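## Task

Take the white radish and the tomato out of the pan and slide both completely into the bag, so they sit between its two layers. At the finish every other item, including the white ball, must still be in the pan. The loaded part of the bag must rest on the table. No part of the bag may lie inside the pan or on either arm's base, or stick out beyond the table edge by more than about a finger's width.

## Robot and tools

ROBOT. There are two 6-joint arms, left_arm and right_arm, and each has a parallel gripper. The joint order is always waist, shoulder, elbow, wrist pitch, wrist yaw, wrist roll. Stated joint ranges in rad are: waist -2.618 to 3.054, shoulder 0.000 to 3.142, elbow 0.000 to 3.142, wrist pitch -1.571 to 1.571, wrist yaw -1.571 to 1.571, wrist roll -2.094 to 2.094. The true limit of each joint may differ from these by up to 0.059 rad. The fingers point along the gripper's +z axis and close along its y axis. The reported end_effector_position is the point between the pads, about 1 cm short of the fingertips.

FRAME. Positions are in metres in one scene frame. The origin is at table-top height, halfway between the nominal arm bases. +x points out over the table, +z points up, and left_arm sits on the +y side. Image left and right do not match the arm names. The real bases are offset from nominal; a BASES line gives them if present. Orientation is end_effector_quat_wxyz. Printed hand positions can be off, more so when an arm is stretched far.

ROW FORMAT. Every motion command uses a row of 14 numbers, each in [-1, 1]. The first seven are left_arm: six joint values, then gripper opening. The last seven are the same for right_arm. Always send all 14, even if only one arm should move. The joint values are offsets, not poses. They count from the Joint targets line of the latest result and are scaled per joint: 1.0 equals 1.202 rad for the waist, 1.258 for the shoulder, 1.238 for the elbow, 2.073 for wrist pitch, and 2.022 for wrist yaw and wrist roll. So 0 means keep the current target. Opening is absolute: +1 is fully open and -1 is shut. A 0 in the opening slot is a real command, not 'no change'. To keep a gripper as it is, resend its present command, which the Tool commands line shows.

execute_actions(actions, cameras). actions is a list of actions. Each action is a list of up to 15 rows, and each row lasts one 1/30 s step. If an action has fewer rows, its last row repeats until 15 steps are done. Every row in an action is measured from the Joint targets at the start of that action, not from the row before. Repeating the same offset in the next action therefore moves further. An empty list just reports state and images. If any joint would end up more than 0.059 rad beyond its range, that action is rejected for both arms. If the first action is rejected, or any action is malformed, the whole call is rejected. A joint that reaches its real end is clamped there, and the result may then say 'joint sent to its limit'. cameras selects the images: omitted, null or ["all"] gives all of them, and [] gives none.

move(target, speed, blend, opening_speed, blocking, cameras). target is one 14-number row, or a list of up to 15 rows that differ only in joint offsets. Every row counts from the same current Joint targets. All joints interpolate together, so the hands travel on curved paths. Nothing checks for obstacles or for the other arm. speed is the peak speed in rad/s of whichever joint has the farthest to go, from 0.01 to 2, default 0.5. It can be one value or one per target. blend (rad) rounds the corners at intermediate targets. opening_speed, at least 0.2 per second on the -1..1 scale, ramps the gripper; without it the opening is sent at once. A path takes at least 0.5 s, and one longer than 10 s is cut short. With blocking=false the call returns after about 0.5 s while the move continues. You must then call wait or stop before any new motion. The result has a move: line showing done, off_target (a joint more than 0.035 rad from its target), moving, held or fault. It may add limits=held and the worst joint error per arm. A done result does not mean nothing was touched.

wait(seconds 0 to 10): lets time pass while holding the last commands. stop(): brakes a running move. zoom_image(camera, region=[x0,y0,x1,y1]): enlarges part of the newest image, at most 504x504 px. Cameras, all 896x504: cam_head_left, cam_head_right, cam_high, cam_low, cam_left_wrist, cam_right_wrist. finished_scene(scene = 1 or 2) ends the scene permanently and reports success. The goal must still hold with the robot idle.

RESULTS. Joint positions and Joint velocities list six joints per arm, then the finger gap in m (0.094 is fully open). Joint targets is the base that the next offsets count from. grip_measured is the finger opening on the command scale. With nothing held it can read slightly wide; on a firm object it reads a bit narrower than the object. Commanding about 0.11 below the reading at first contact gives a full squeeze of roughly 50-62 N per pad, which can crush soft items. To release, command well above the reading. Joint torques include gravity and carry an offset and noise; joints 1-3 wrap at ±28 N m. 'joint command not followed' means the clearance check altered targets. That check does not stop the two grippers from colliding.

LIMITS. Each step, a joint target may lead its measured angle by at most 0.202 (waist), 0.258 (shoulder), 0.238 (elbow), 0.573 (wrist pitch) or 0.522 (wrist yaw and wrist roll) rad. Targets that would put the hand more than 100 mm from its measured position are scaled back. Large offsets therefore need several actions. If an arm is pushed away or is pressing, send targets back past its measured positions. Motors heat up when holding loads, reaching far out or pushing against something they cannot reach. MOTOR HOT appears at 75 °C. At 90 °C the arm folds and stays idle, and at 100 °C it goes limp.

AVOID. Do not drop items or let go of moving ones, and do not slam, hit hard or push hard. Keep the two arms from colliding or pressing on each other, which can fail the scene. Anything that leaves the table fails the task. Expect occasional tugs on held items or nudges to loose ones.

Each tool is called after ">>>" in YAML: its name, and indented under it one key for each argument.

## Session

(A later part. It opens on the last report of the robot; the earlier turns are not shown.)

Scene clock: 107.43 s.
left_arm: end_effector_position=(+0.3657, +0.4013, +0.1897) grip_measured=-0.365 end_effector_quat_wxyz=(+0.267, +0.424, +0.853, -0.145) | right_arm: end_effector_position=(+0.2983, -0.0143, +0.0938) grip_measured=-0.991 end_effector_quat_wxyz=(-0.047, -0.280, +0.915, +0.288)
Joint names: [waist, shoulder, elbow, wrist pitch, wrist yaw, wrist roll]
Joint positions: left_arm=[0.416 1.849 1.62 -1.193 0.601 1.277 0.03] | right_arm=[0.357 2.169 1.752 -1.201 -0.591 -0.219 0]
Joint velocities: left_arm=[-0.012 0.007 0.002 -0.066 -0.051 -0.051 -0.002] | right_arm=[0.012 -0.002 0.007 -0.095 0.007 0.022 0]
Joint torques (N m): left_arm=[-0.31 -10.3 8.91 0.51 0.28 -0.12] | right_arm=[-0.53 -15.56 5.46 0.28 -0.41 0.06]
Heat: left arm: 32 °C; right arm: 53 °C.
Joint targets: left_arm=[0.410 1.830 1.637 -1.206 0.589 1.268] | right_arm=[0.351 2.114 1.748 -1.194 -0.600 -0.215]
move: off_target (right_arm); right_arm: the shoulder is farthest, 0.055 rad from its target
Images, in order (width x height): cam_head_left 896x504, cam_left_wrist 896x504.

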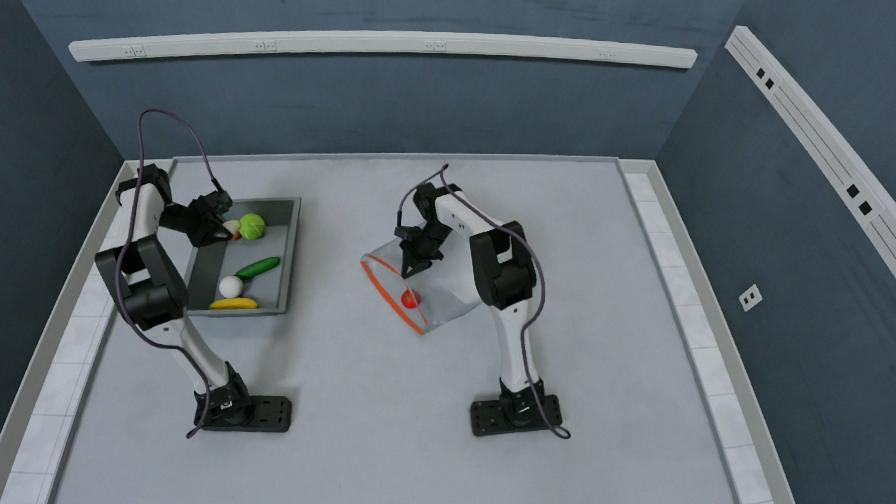

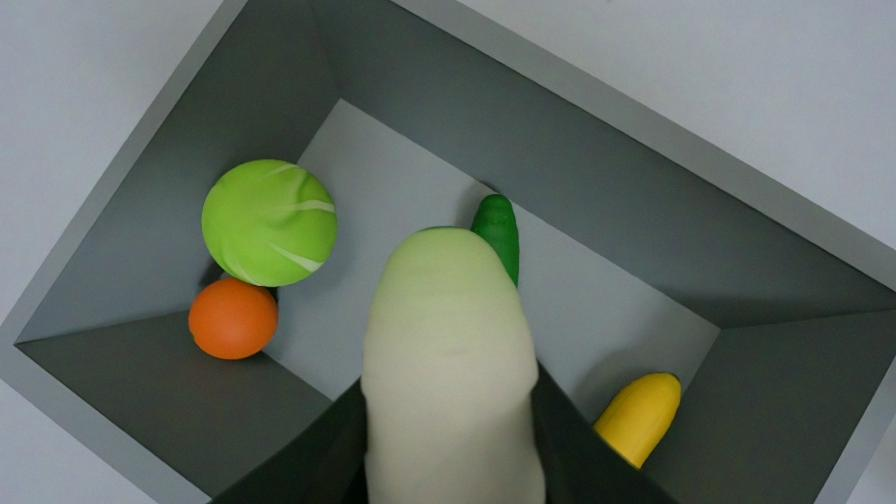

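>>> move:
  target: [-0.7571,-0.3792,-0.2795,0.0328,-0.2913,-0.6271,-0.5,0,0,0,0,0,0,-1]
  speed: 0.8
  cameras: []

>>> move:
  target: [-0.3674,-0.1251,-0.9189,0.757,0,0,-0.5,0,0,0,0,0,0,-1]
  speed: 0.8
  cameras: ["cam_left_wrist", "cam_head_left", "cam_right_wrist"]

Scene clock: 110.43 s.
left_arm: end_effector_position=(+0.2429, +0.1943, +0.2190) grip_measured=-0.365 end_effector_quat_wxyz=(+0.171, +0.254, +0.950, -0.050) | right_arm: end_effector_position=(+0.2983, -0.0143, +0.0938) grip_measured=-0.991 end_effector_quat_wxyz=(-0.047, -0.280, +0.915, +0.288)
Joint names: [waist, shoulder, elbow, wrist pitch, wrist yaw, wrist roll]
Joint positions: left_arm=[-0.496 1.368 1.304 -1.147 0.012 0.01 0.03] | right_arm=[0.357 2.169 1.752 -1.201 -0.591 -0.219 0]
Joint velocities: left_arm=[-0.027 0.002 0.007 0.007 0.007 -0.037 0.001] | right_arm=[-0.012 -0.007 -0.022 -0.037 -0.007 0.095 0.001]
Joint torques (N m): left_arm=[-0.2 -5.98 6.39 1.31 -0.1 -0.11] | right_arm=[-0.53 -15.56 5.45 0.28 -0.41 0.05]
Heat: left arm: 32 °C; right arm: 54 °C.
Joint targets: left_arm=[-0.501 1.353 1.291 -1.138 0.000 0.000] | right_arm=[0.351 2.114 1.748 -1.194 -0.600 -0.215]
move: off_target (right_arm); right_arm: the shoulder is farthest, 0.055 rad from its target
No camera images: "cameras" was empty.

Scene clock: 113.27 s.
left_arm: end_effector_position=(+0.1541, +0.0981, +0.0677) grip_measured=-0.365 end_effector_quat_wxyz=(+0.404, +0.413, +0.788, -0.211) | right_arm: end_effector_position=(+0.2983, -0.0143, +0.0938) grip_measured=-0.991 end_effector_quat_wxyz=(-0.047, -0.280, +0.915, +0.288)
Joint names: [waist, shoulder, elbow, wrist pitch, wrist yaw, wrist roll]
Joint positions: left_arm=[-0.936 1.208 0.162 0.423 0.01 0.009 0.03] | right_arm=[0.357 2.169 1.752 -1.201 -0.591 -0.219 0]
Joint velocities: left_arm=[0.017 0.002 -0.022 -0.051 -0.066 -0.051 0] | right_arm=[0.012 -0.007 -0.002 -0.095 -0.007 0.007 -0.001]
Joint torques (N m): left_arm=[-0.31 -3.49 5.78 2.26 -0.08 -0.12] | right_arm=[-0.53 -15.56 5.46 0.27 -0.41 0.05]
Heat: left arm: 32 °C; right arm: 54 °C.
Joint targets: left_arm=[-0.942 1.196 0.154 0.431 0.000 0.000] | right_arm=[0.351 2.114 1.748 -1.194 -0.600 -0.215]
move: off_target (right_arm); right_arm: the shoulder is farthest, 0.055 rad from its target
Images, in order (width x height): cam_head_left 896x504, cam_left_wrist 896x504, cam_right_wrist 896x504.

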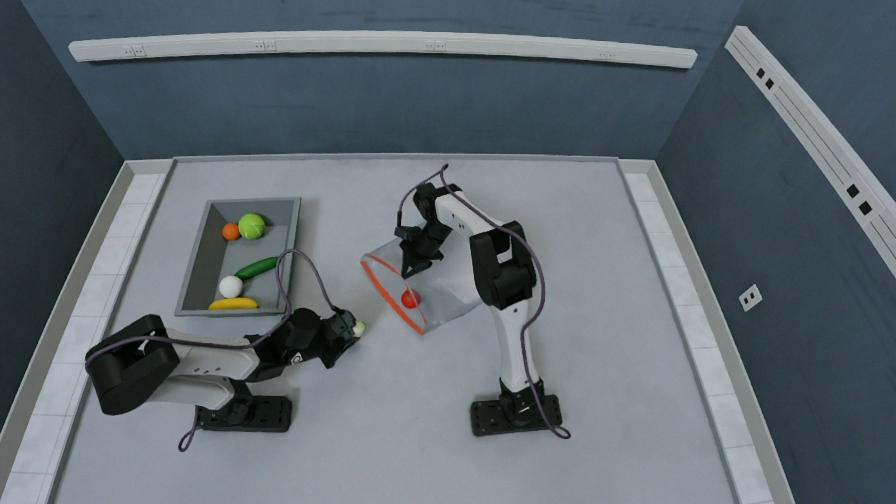

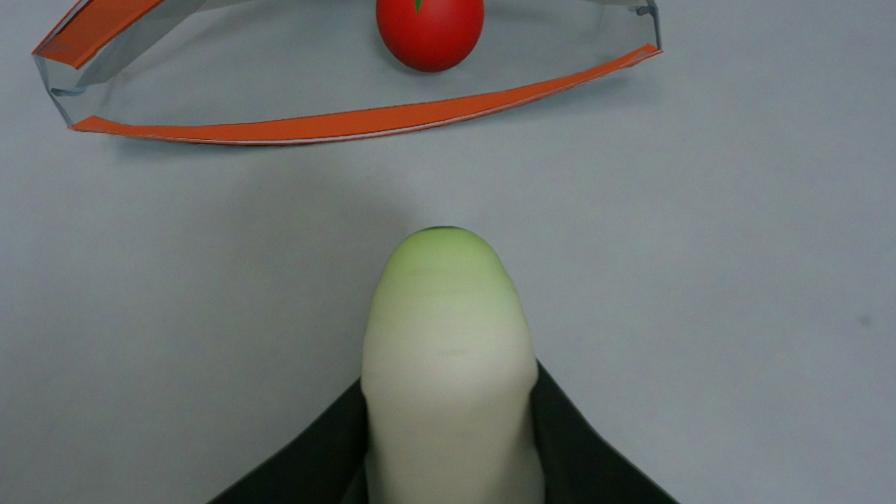

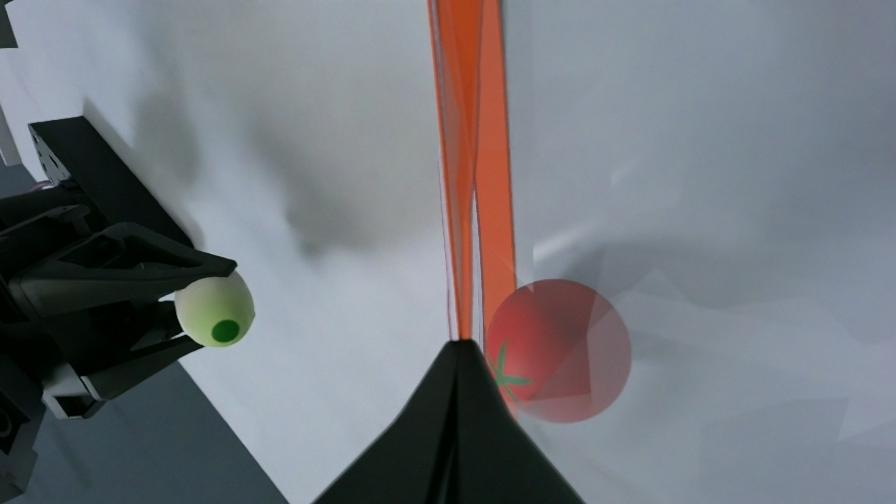

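>>> move:
  target:
    - [0,0.4222,0.2734,0.0929,0,0,-0.5,0,0,0,0,0,0,-1]
    - [0,0.6071,0.4464,0.1018,0,0,-0.5,0,0,0,0,0,0,-1]
  speed: [0.5,0.2]
  blend: 0.04
  cameras: ["cam_left_wrist", "cam_head_left", "cam_right_wrist"]

Scene clock: 116.23 s.
left_arm: end_effector_position=(+0.2406, -0.0231, +0.0357) grip_measured=-0.365 end_effector_quat_wxyz=(+0.406, +0.412, +0.788, -0.212) | right_arm: end_effector_position=(+0.2983, -0.0143, +0.0938) grip_measured=-0.991 end_effector_quat_wxyz=(-0.047, -0.280, +0.915, +0.288)
Joint names: [waist, shoulder, elbow, wrist pitch, wrist yaw, wrist roll]
Joint positions: left_arm=[-0.936 1.942 0.689 0.634 0.01 0.009 0.03] | right_arm=[0.357 2.169 1.752 -1.201 -0.591 -0.219 0]
Joint velocities: left_arm=[-0.012 0.002 -0.007 0.007 -0.022 0.022 0] | right_arm=[-0.017 -0.017 0.012 -0.022 0.007 -0.051 0.001]
Joint torques (N m): left_arm=[-0.28 -6.82 7.21 2.29 -0.08 -0.13] | right_arm=[-0.51 -15.56 5.46 0.28 -0.42 0.05]
Heat: left arm: 32 °C; right arm: 55 °C.
Joint targets: left_arm=[-0.942 1.959 0.706 0.642 0.000 0.000] | right_arm=[0.351 2.114 1.748 -1.194 -0.600 -0.215]
move: off_target (right_arm); right_arm: the shoulder is farthest, 0.055 rad from its target
Images, in order (width x height): cam_head_left 896x504, cam_left_wrist 896x504, cam_right_wrist 896x504.

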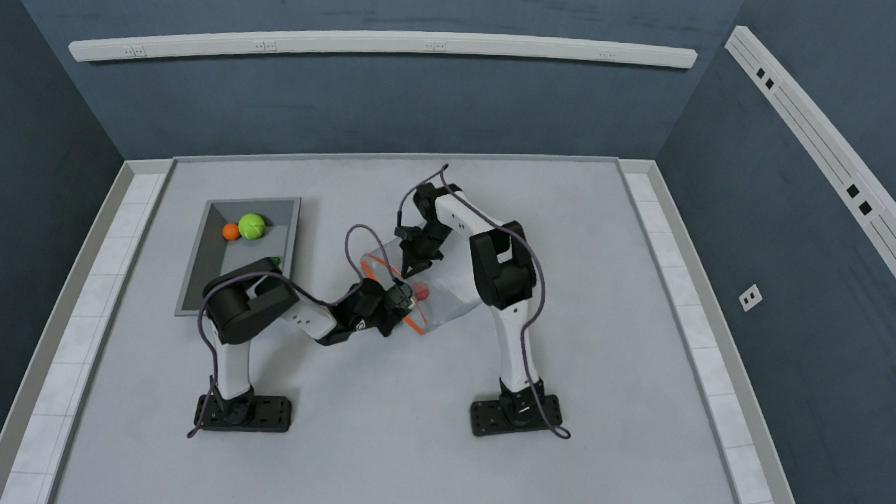

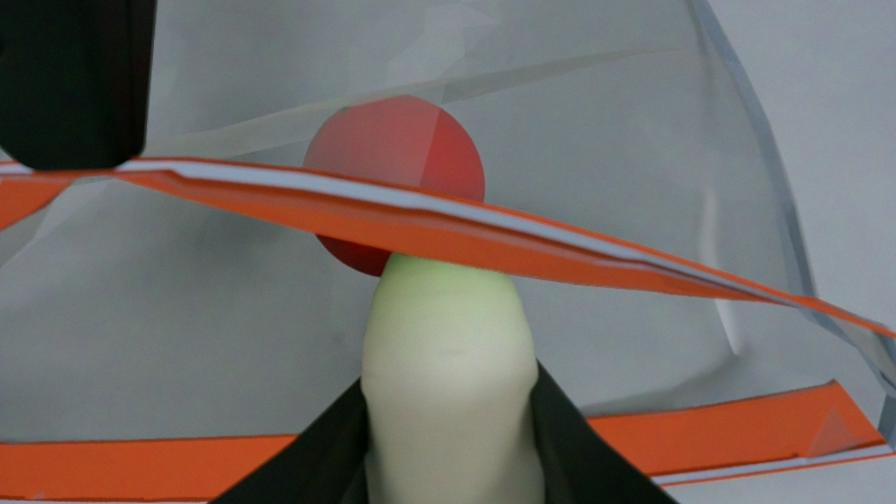

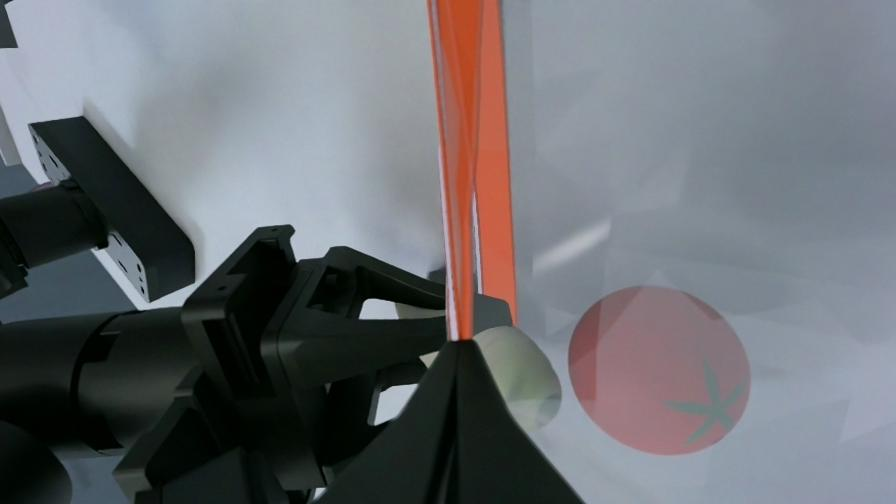

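>>> move:
  target: [-0.0166,0.0594,0.099,-0.0231,0,0,-0.5,0,0,0,0,0,0,-1]
  speed: 0.12
  cameras: ["cam_left_wrist", "cam_right_wrist"]

Scene clock: 117.90 s.
left_arm: end_effector_position=(+0.2510, -0.0540, +0.0398) grip_measured=-0.365 end_effector_quat_wxyz=(+0.413, +0.418, +0.779, -0.221) | right_arm: end_effector_position=(+0.2983, -0.0143, +0.0938) grip_measured=-0.991 end_effector_quat_wxyz=(-0.047, -0.280, +0.915, +0.288)
Joint names: [waist, shoulder, elbow, wrist pitch, wrist yaw, wrist roll]
Joint positions: left_arm=[-0.955 2.015 0.81 0.609 0.01 0.009 0.03] | right_arm=[0.357 2.169 1.752 -1.201 -0.591 -0.219 0]
Joint velocities: left_arm=[0.002 -0.017 -0.002 -0.125 0.051 0.051 0.001] | right_arm=[-0.007 -0.012 -0.002 0.037 -0.022 0.051 0.001]
Joint torques (N m): left_arm=[-0.31 -7.46 7.56 2.04 -0.08 -0.12] | right_arm=[-0.53 -15.54 5.46 0.28 -0.42 0.05]
Heat: left arm: 32 °C; right arm: 55 °C.
Joint targets: left_arm=[-0.962 2.034 0.829 0.594 0.000 0.000] | right_arm=[0.351 2.114 1.748 -1.194 -0.600 -0.215]
move: off_target (right_arm); right_arm: the shoulder is farthest, 0.055 rad from its target
Images, in order (width x height): cam_left_wrist 896x504, cam_right_wrist 896x504.

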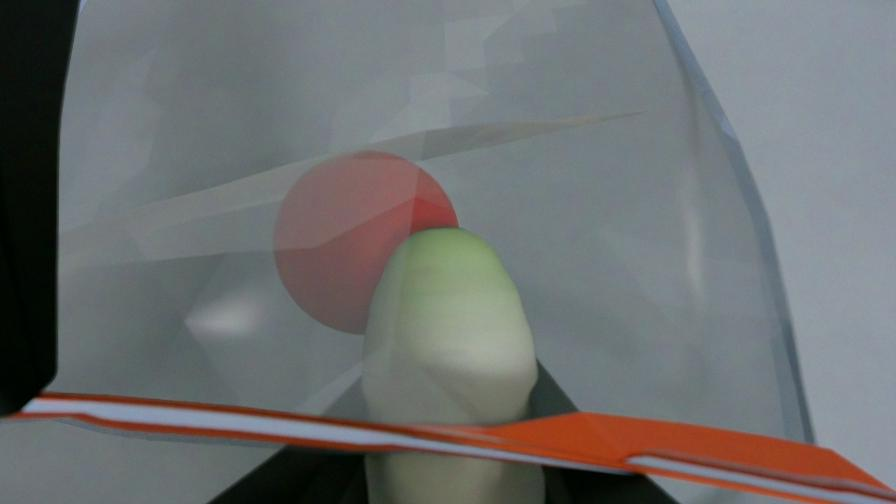

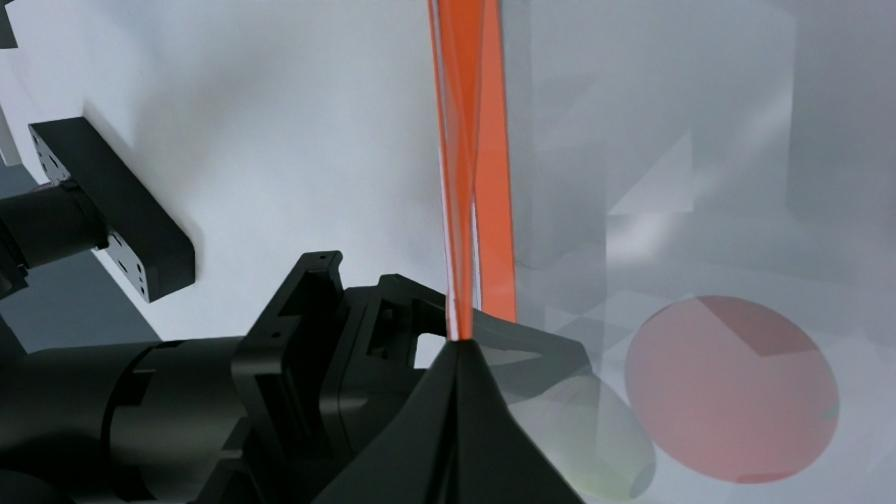

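>>> move:
  target: [-0.0067,0.0634,0.131,-0.0818,0,0,-0.5,0,0,0,0,0,0,-1]
  speed: 0.12
  cameras: ["cam_left_wrist", "cam_right_wrist"]

Scene clock: 120.47 s.
left_arm: end_effector_position=(+0.2606, -0.0748, +0.0269) grip_measured=-0.365 end_effector_quat_wxyz=(+0.380, +0.429, +0.794, -0.205) | right_arm: end_effector_position=(+0.2989, -0.0151, +0.0938) grip_measured=-0.991 end_effector_quat_wxyz=(-0.047, -0.279, +0.915, +0.288)
Joint names: [waist, shoulder, elbow, wrist pitch, wrist yaw, wrist roll]
Joint positions: left_arm=[-0.963 2.091 0.971 0.442 0.01 0.008 0.03] | right_arm=[0.355 2.169 1.752 -1.201 -0.591 -0.219 0]
Joint velocities: left_arm=[0.012 -0.007 -0.012 -0.007 -0.066 0.022 -0.001] | right_arm=[0.007 0.007 -0.017 -0.037 -0.037 -0.007 0]
Joint torques (N m): left_arm=[-0.35 -8.14 8.08 1.93 -0.08 -0.11] | right_arm=[-0.32 -15.56 5.45 0.27 -0.41 0.05]
Heat: left arm: 32 °C; right arm: 55 °C.
Joint targets: left_arm=[-0.970 2.114 0.991 0.424 0.000 0.000] | right_arm=[0.351 2.114 1.748 -1.194 -0.600 -0.215]
move: off_target (right_arm); right_arm: the shoulder is farthest, 0.055 rad from its target
Images, in order (width x height): cam_left_wrist 896x504, cam_right_wrist 896x504.

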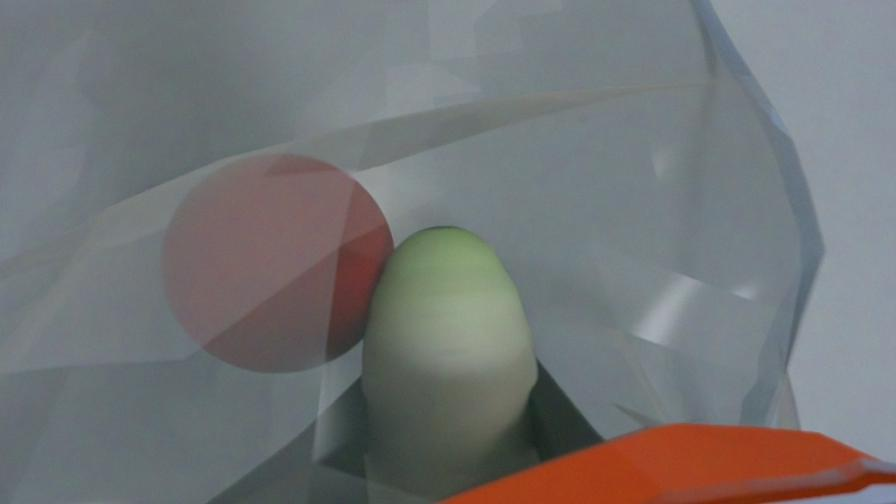

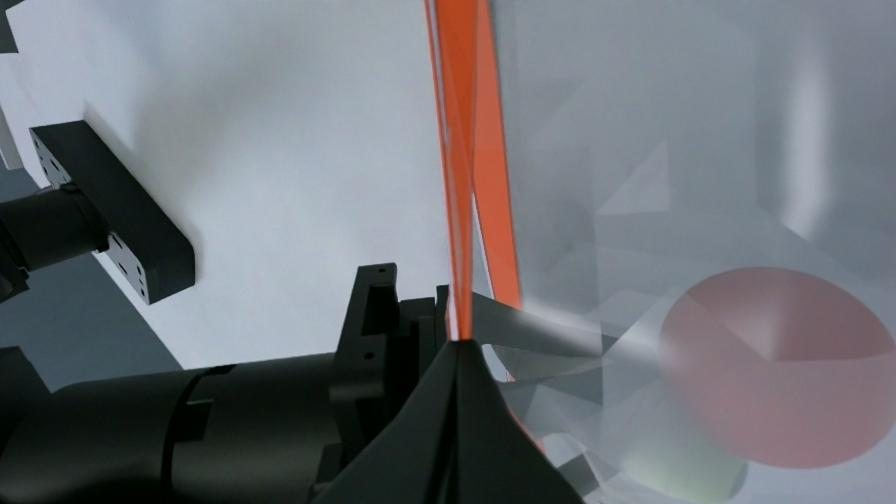

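>>> move:
  target: [0,0,0,0,0,0,0.0,0,0,0,0,0,0,-1]
  opening_speed: 0.4
  cameras: ["cam_left_wrist", "cam_right_wrist"]

Scene clock: 122.13 s.
left_arm: end_effector_position=(+0.2596, -0.0743, +0.0256) grip_measured=-0.002 end_effector_quat_wxyz=(+0.377, +0.430, +0.795, -0.204) | right_arm: end_effector_position=(+0.2995, -0.0148, +0.0938) grip_measured=-0.991 end_effector_quat_wxyz=(-0.045, -0.279, +0.915, +0.288)
Joint names: [waist, shoulder, elbow, wrist pitch, wrist yaw, wrist roll]
Joint positions: left_arm=[-0.964 2.091 0.971 0.434 0.009 0.008 0.047] | right_arm=[0.355 2.169 1.752 -1.198 -0.591 -0.219 0]
Joint velocities: left_arm=[0.002 0.017 -0.007 0.007 0.007 -0.11 0] | right_arm=[-0.007 -0.012 -0.017 0.022 0.022 0.022 -0.001]
Joint torques (N m): left_arm=[-0.25 -8.14 8.06 2.01 -0.08 -0.11] | right_arm=[-0.32 -15.56 5.48 0.25 -0.42 0.05]
Heat: left arm: 32 °C; right arm: 56 °C.
Joint targets: left_arm=[-0.970 2.114 0.991 0.424 0.000 0.000] | right_arm=[0.351 2.114 1.748 -1.194 -0.600 -0.215]
move: off_target (right_arm); right_arm: the shoulder is farthest, 0.055 rad from its target
Images, in order (width x height): cam_left_wrist 896x504, cam_right_wrist 896x504.

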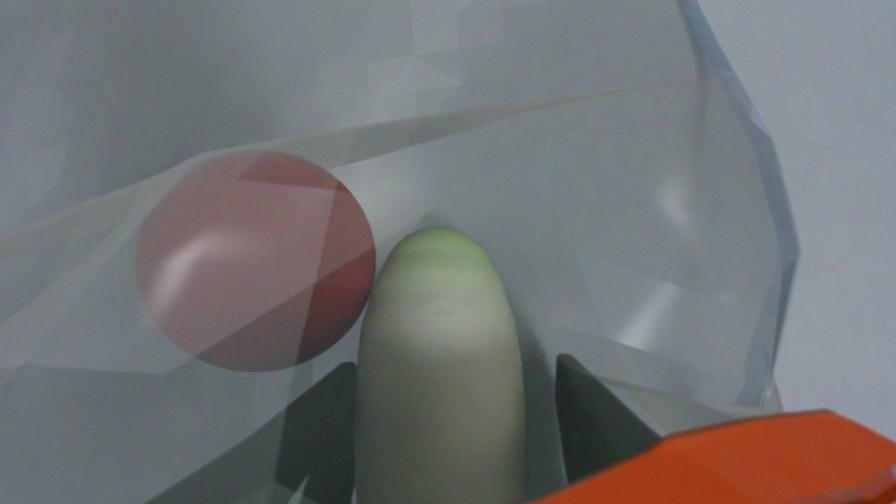

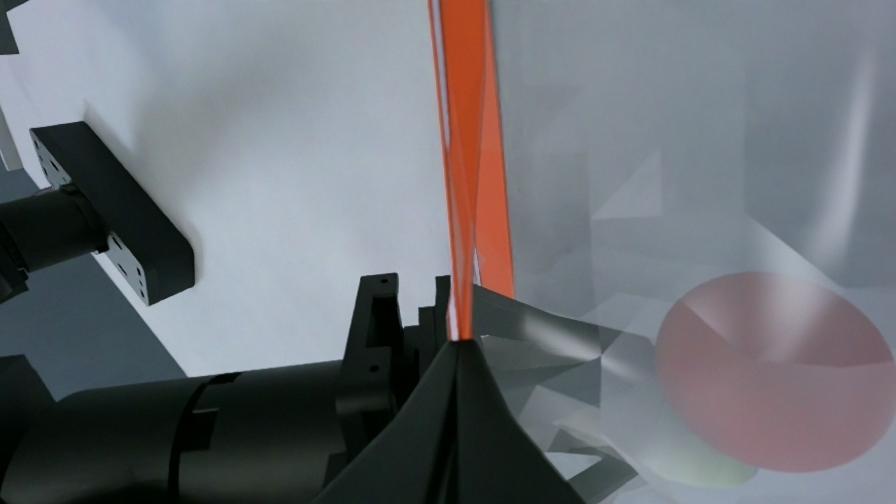

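>>> move:
  target:
    - [0,-0.066,-0.097,0.018,0,0,0.1,0,0,0,0,0,0,-1]
    - [0,-0.2464,-0.3271,0.0453,0,0,0.1,0,0,0,0,0,0,-1]
    - [0,-0.5874,-0.584,-0.0082,0,0,0.1,0,0,0,0,0,0,-1]
  speed: [0.25, 0.5, 0.7]
  blend: 0.05
  opening_speed: 0.5
  cameras: ["cam_left_wrist","cam_head_left","cam_right_wrist"]

Scene clock: 125.73 s.
left_arm: end_effector_position=(+0.1606, +0.0731, +0.0572) grip_measured=+0.098 end_effector_quat_wxyz=(+0.376, +0.430, +0.795, -0.204) | right_arm: end_effector_position=(+0.2995, -0.0148, +0.0938) grip_measured=-0.991 end_effector_quat_wxyz=(-0.045, -0.279, +0.915, +0.288)
Joint names: [waist, shoulder, elbow, wrist pitch, wrist yaw, wrist roll]
Joint positions: left_arm=[-0.964 1.389 0.278 0.424 0.009 0.006 0.052] | right_arm=[0.355 2.169 1.752 -1.198 -0.591 -0.219 0]
Joint velocities: left_arm=[-0.002 -0.002 0.007 -0.007 -0.022 -0.022 0.001] | right_arm=[-0.007 0.002 0.002 -0.007 -0.051 0.066 0]
Joint torques (N m): left_arm=[-0.28 -4.94 5.2 1.92 -0.08 -0.1] | right_arm=[-0.21 -15.56 5.46 0.25 -0.41 0.05]
Heat: left arm: 32 °C; right arm: 56 °C.
Joint targets: left_arm=[-0.970 1.375 0.268 0.408 0.000 0.000] | right_arm=[0.351 2.114 1.748 -1.194 -0.600 -0.215]
move: off_target (right_arm); right_arm: the shoulder is farthest, 0.055 rad from its target
Images, in order (width x height): cam_head_left 896x504, cam_left_wrist 896x504, cam_right_wrist 896x504.

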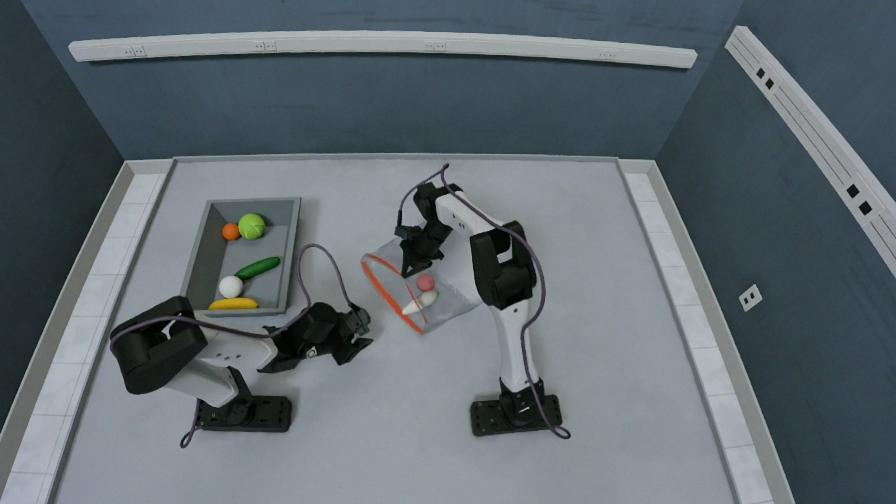

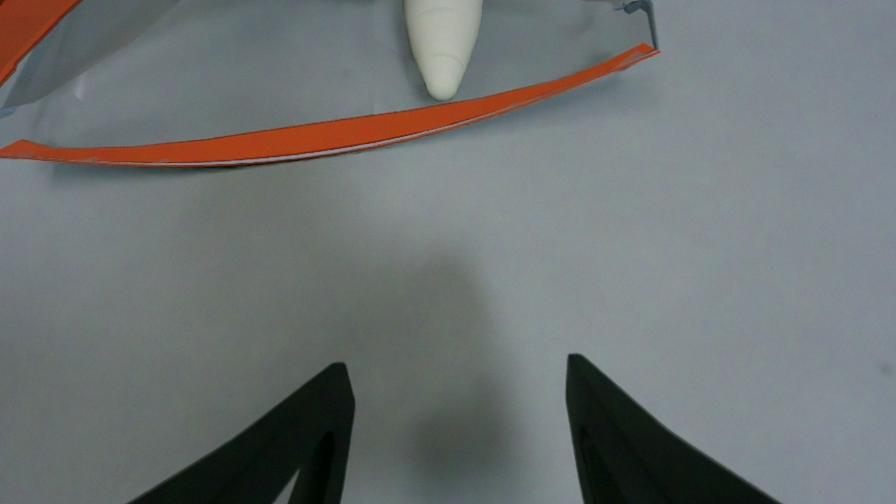

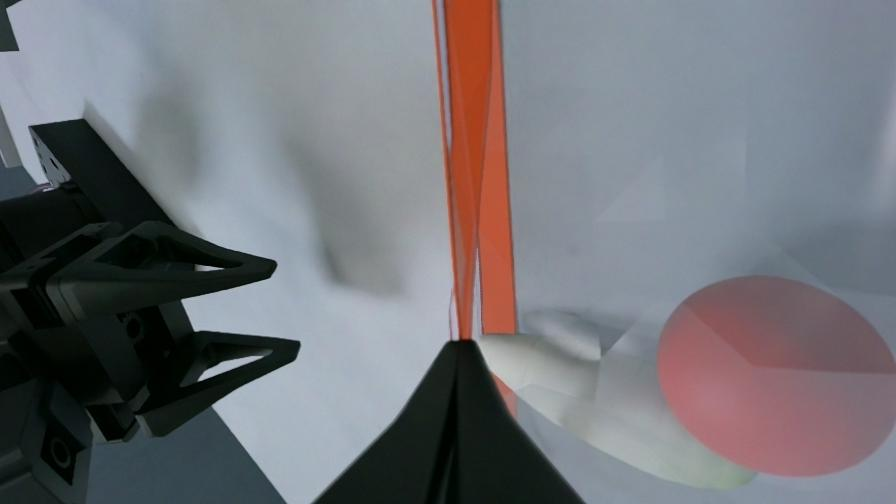

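>>> move:
  target:
    - [0.0125,0.3757,0.2498,0.0783,0,0,-1,0,0,0,0,0,0,-1]
    - [0.0125,0.4445,0.3211,0.0775,0,0,-1,0,0,0,0,0,0,-1]
    - [0.0125,0.5382,0.4843,0.0369,0,0,-1,0,0,0,0,0,0,-1]
  speed: [0.6, 0.3, 0.2]
  blend: 0.03
  opening_speed: 2
  cameras: ["cam_left_wrist","cam_right_wrist","cam_head_left"]

Scene clock: 129.67 s.
left_arm: end_effector_position=(+0.2455, -0.0533, +0.0244) grip_measured=-0.986 end_effector_quat_wxyz=(+0.379, +0.429, +0.794, -0.205) | right_arm: end_effector_position=(+0.2995, -0.0148, +0.0938) grip_measured=-0.991 end_effector_quat_wxyz=(-0.045, -0.279, +0.915, +0.288)
Joint names: [waist, shoulder, elbow, wrist pitch, wrist yaw, wrist roll]
Joint positions: left_arm=[-0.964 2.032 0.85 0.501 0.009 0.006 0.001] | right_arm=[0.355 2.169 1.752 -1.198 -0.591 -0.219 0]
Joint velocities: left_arm=[-0.002 0.012 0.007 0.051 0.095 0.037 0] | right_arm=[0.002 -0.007 -0.012 0.037 -0.022 -0.007 0]
Joint torques (N m): left_arm=[0.95 -7.57 7.5 1.94 -0.07 -0.11] | right_arm=[-0.34 -15.54 5.48 0.25 -0.41 0.05]
Heat: left arm: 32 °C; right arm: 57 °C.
Joint targets: left_arm=[-0.955 2.052 0.868 0.484 0.000 0.000] | right_arm=[0.351 2.114 1.748 -1.194 -0.600 -0.215]
move: off_target (right_arm); right_arm: the shoulder is farthest, 0.055 rad from its target
Images, in order (width x height): cam_head_left 896x504, cam_left_wrist 896x504, cam_right_wrist 896x504.

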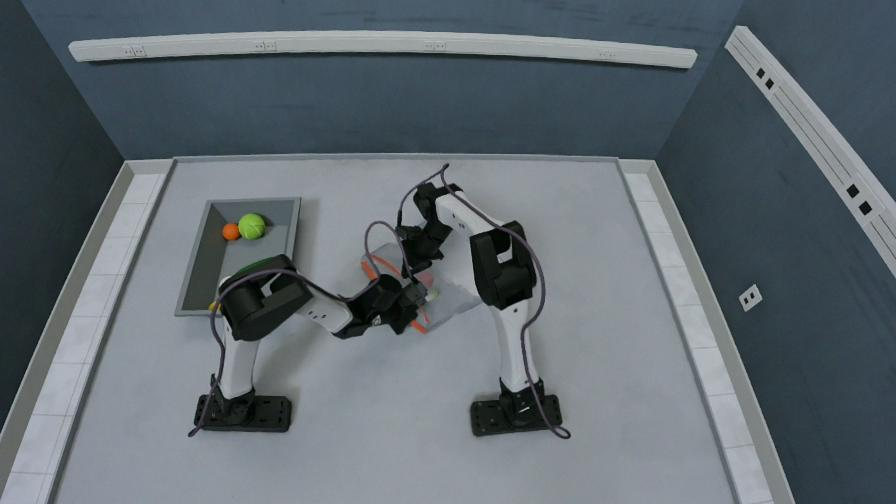

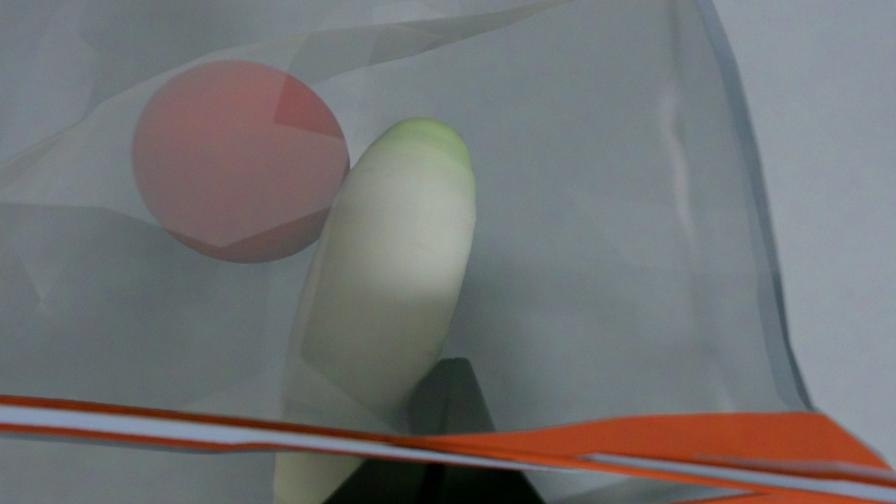

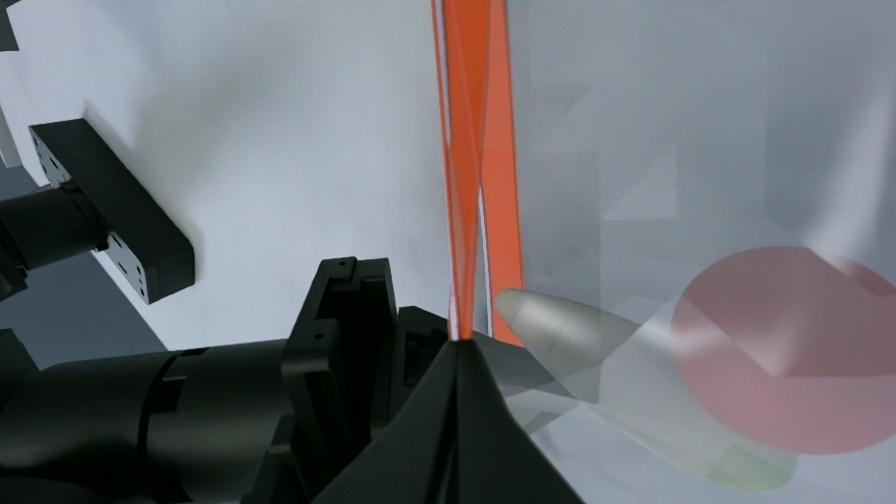

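>>> move:
  target:
    - [0,-0.2106,-0.2244,0.0062,0,0,-0.5,0,0,0,0,0,0,-1]
    - [0.063,-0.4091,-0.4046,-0.0067,0,0,-0.5,0,0,0,0,0,0,-1]
  speed: [0.5, 0.5]
  blend: 0.04
  opening_speed: 0.4
  cameras: ["cam_left_wrist","cam_right_wrist"]

Scene clock: 135.40 s.
left_arm: end_effector_position=(+0.1997, +0.0653, +0.0499) grip_measured=-0.502 end_effector_quat_wxyz=(+0.381, +0.398, +0.813, -0.187) | right_arm: end_effector_position=(+0.2995, -0.0148, +0.0938) grip_measured=-0.991 end_effector_quat_wxyz=(-0.045, -0.279, +0.915, +0.288)
Joint names: [waist, shoulder, elbow, wrist pitch, wrist yaw, wrist roll]
Joint positions: left_arm=[-0.885 1.555 0.376 0.486 0.009 0.006 0.023] | right_arm=[0.355 2.169 1.752 -1.198 -0.591 -0.219 0]
Joint velocities: left_arm=[-0.002 -0.022 -0.007 -0.081 0.007 0.066 -0.001] | right_arm=[0.002 -0.007 0.002 0.007 0.037 0.007 -0.001]
Joint torques (N m): left_arm=[0.72 -6.32 4.88 1.94 -0.06 -0.11] | right_arm=[-0.32 -15.56 5.48 0.25 -0.42 0.05]
Heat: left arm: 32 °C; right arm: 57 °C.
Joint targets: left_arm=[-0.879 1.537 0.367 0.470 0.000 0.000] | right_arm=[0.351 2.114 1.748 -1.194 -0.600 -0.215]
move: off_target (right_arm); right_arm: the shoulder is farthest, 0.055 rad from its target
Images, in order (width x height): cam_left_wrist 896x504, cam_right_wrist 896x504.

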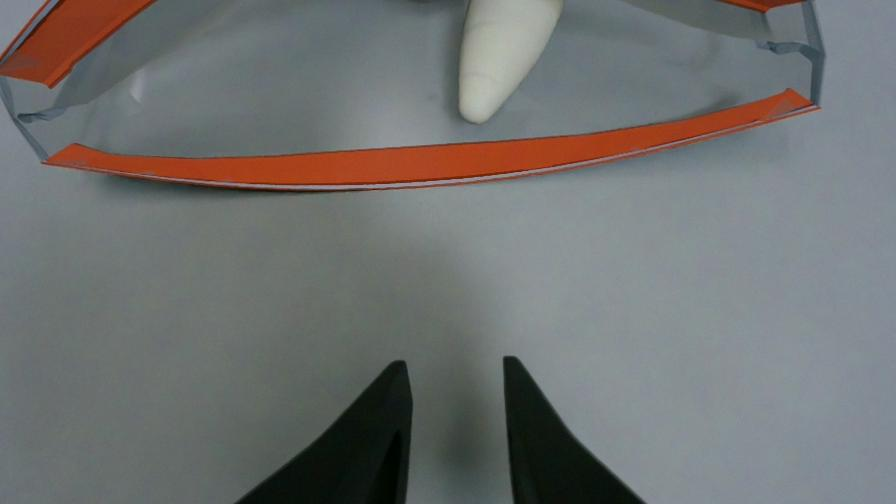

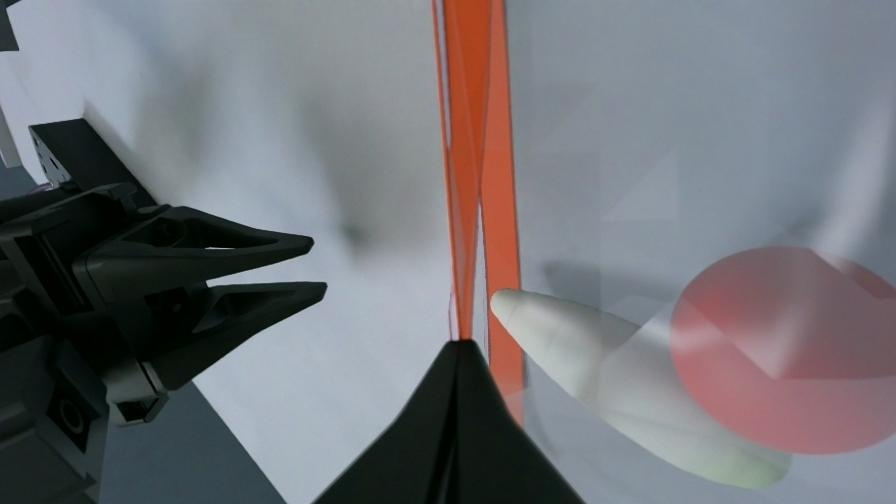

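>>> move:
  target: [-0.030,0.3119,0.2527,0.0383,0,0,-0.45,0,0,0,0,0,0,-1]
  speed: 0.6
  cameras: ["cam_left_wrist","cam_right_wrist"]

Scene clock: 137.67 s.
left_arm: end_effector_position=(+0.2385, -0.0001, +0.0215) grip_measured=-0.452 end_effector_quat_wxyz=(+0.373, +0.409, +0.811, -0.189) | right_arm: end_effector_position=(+0.2995, -0.0148, +0.0938) grip_measured=-0.991 end_effector_quat_wxyz=(-0.045, -0.279, +0.915, +0.288)
Joint names: [waist, shoulder, elbow, wrist pitch, wrist yaw, wrist roll]
Joint positions: left_arm=[-0.909 1.914 0.663 0.543 0.009 0.006 0.026] | right_arm=[0.355 2.169 1.752 -1.198 -0.591 -0.219 0]
Joint velocities: left_arm=[0.002 -0.002 -0.002 -0.037 -0.051 0.007 0] | right_arm=[-0.022 -0.007 -0.012 0.095 0.037 -0.037 -0.001]
Joint torques (N m): left_arm=[-0.32 -6.61 6.98 2.17 -0.07 -0.1] | right_arm=[-0.31 -15.57 5.46 0.25 -0.41 0.06]
Heat: left arm: 32 °C; right arm: 58 °C.
Joint targets: left_arm=[-0.916 1.929 0.680 0.550 0.000 0.000] | right_arm=[0.351 2.114 1.748 -1.194 -0.600 -0.215]
move: off_target (right_arm); right_arm: the shoulder is farthest, 0.055 rad from its target
Images, in order (width x height): cam_left_wrist 896x504, cam_right_wrist 896x504.

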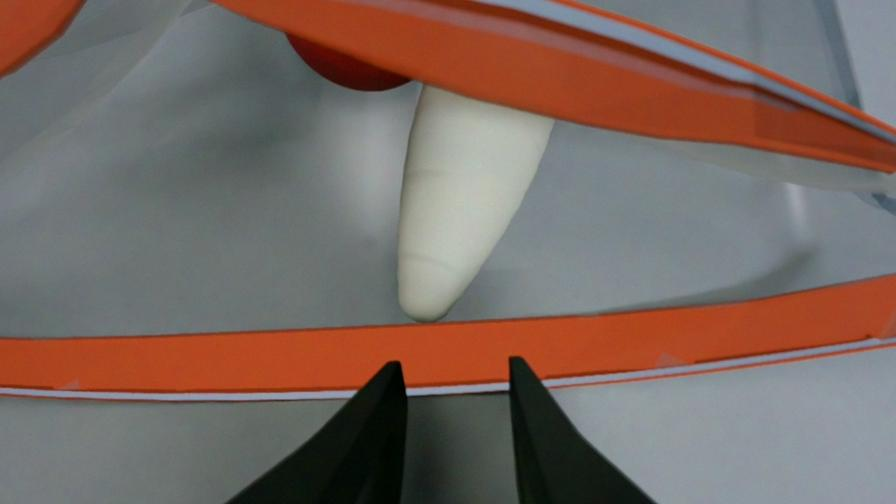

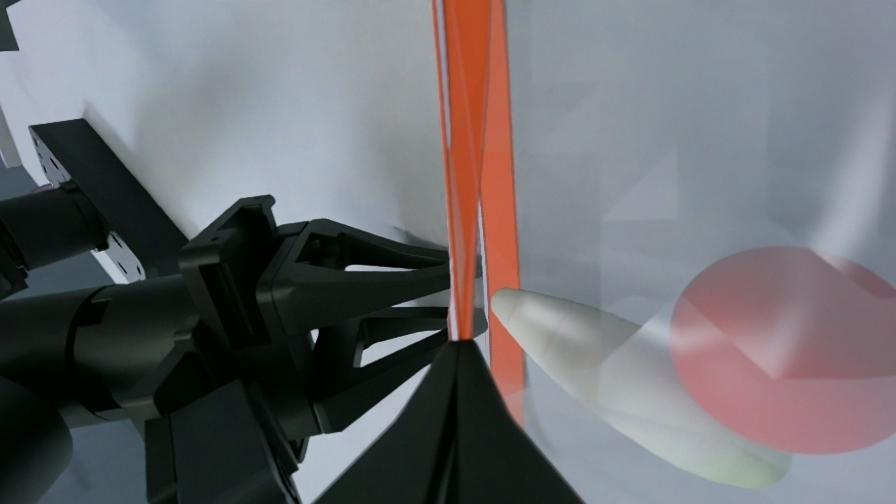

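>>> move:
  target:
    - [0.0175,0,0,0,0,0,-0.45,0,0,0,0,0,0,-1]
    - [0.0175,0.0978,0.1515,-0.0316,0,0,-0.45,0,0,0,0,0,0,-1]
    - [-0.0158,0.1614,0.2712,-0.0645,0,0,-0.45,0,0,0,0,0,0,-1]
  speed: [0.3, 0.25, 0.2]
  blend: 0.01
  cameras: ["cam_left_wrist","cam_right_wrist"]

Scene clock: 140.13 s.
left_arm: end_effector_position=(+0.2814, -0.0559, +0.0204) grip_measured=-0.452 end_effector_quat_wxyz=(+0.377, +0.401, +0.814, -0.185) | right_arm: end_effector_position=(+0.3152, -0.0382, +0.0874) grip_measured=-0.992 end_effector_quat_wxyz=(-0.029, -0.271, +0.929, +0.250)
Joint names: [waist, shoulder, elbow, wrist pitch, wrist yaw, wrist roll]
Joint positions: left_arm=[-0.915 2.098 0.972 0.422 -0.012 -0.009 0.026] | right_arm=[0.317 2.166 1.752 -1.184 -0.508 -0.225 0]
Joint velocities: left_arm=[-0.017 0.007 -0.012 -0.081 -0.081 -0.066 -0.001] | right_arm=[-0.007 0.002 0.007 -0.066 0.007 -0.022 0]
Joint torques (N m): left_arm=[-1.36 -7.15 10.3 2.04 0.1 0.02] | right_arm=[3.33 -15.3 5.49 0.13 -1.15 0.11]
Heat: left arm: 32 °C; right arm: 58 °C.
Joint targets: left_arm=[-0.935 2.133 1.015 0.416 0.000 0.000] | right_arm=[0.351 2.114 1.748 -1.194 -0.600 -0.215]
move: off_target (left_arm, right_arm); left_arm: the elbow is farthest, 0.043 rad from its target; right_arm: the wrist yaw is farthest, 0.092 rad from its target
Images, in order (width x height): cam_left_wrist 896x504, cam_right_wrist 896x504.

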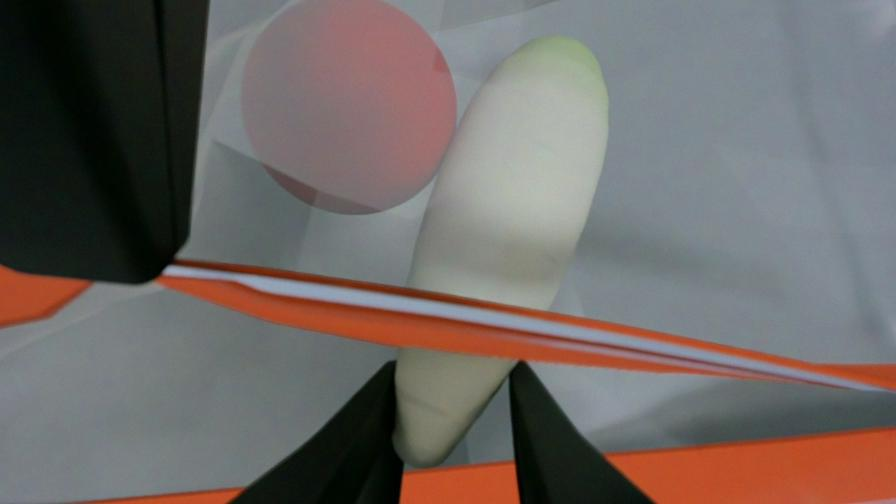

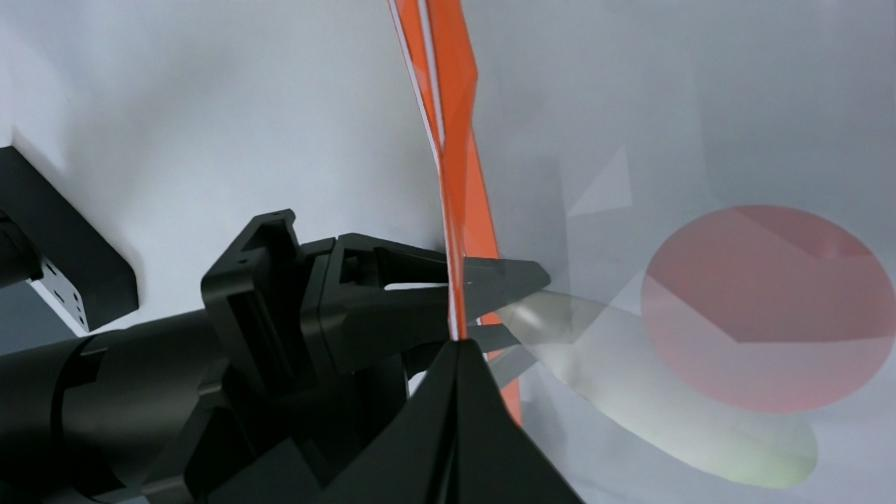

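>>> move:
  target:
    - [0.0166,-0.1478,-0.2347,0.0514,0,0,0.0,0,0,0,0,0,0,-1]
    - [0.0166,-0.1416,-0.4919,0.3053,0,0,0.0,0,0,0,0,0,0,-1]
    - [0.0166,-0.053,-0.5116,0.4016,0,0,0.0,0,0,0,0,0,0,-1]
  speed: [0.3, 0.5, 0.5]
  blend: 0.04
  opening_speed: 0.6
  cameras: ["cam_left_wrist","cam_right_wrist"]

Scene clock: 146.57 s.
left_arm: end_effector_position=(+0.2238, +0.0212, +0.0309) grip_measured=-0.002 end_effector_quat_wxyz=(+0.487, +0.370, +0.753, -0.242) | right_arm: end_effector_position=(+0.3020, -0.0172, +0.0940) grip_measured=-0.992 end_effector_quat_wxyz=(-0.041, -0.277, +0.916, +0.289)
Joint names: [waist, shoulder, elbow, wrist pitch, wrist yaw, wrist roll]
Joint positions: left_arm=[-0.915 2.051 0.388 1.243 -0.011 -0.009 0.047] | right_arm=[0.347 2.165 1.747 -1.189 -0.591 -0.219 0]
Joint velocities: left_arm=[-0.012 -0.012 -0.007 0.007 -0.037 -0.037 0] | right_arm=[-0.007 0.002 -0.007 -0.022 -0.066 0.022 0]
Joint torques (N m): left_arm=[0.21 -5.81 2.4 2.42 0.11 0.03] | right_arm=[0.4 -15.19 5.97 0.17 -0.42 0.06]
Heat: left arm: 32 °C; right arm: 59 °C.
Joint targets: left_arm=[-0.914 2.066 0.382 1.248 0.000 0.000] | right_arm=[0.351 2.114 1.748 -1.194 -0.600 -0.215]
move: off_target (right_arm); right_arm: the shoulder is farthest, 0.051 rad from its target
Images, in order (width x height): cam_left_wrist 896x504, cam_right_wrist 896x504.

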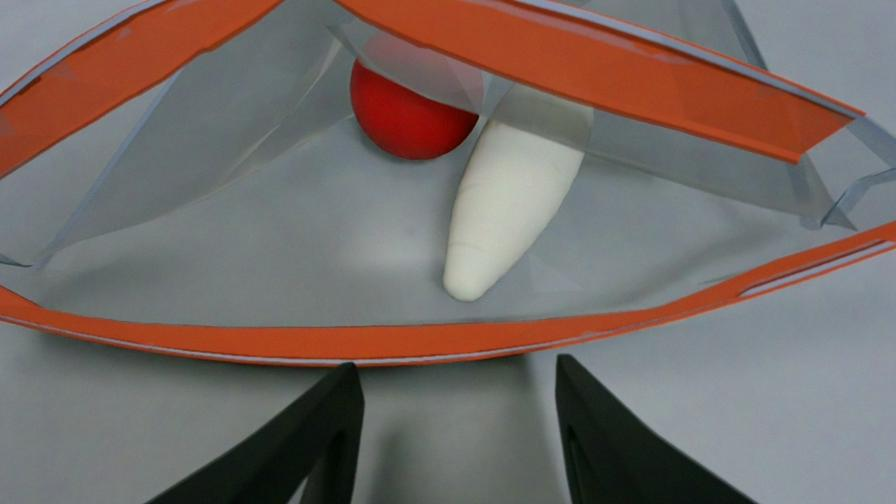

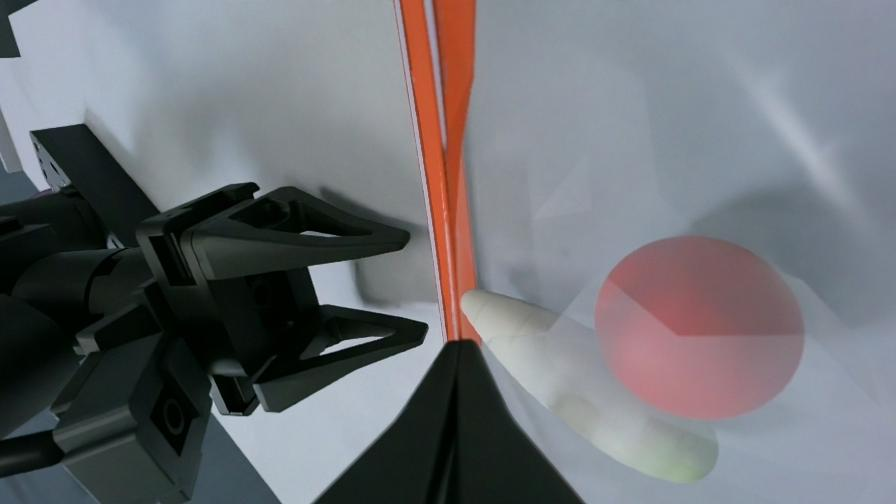

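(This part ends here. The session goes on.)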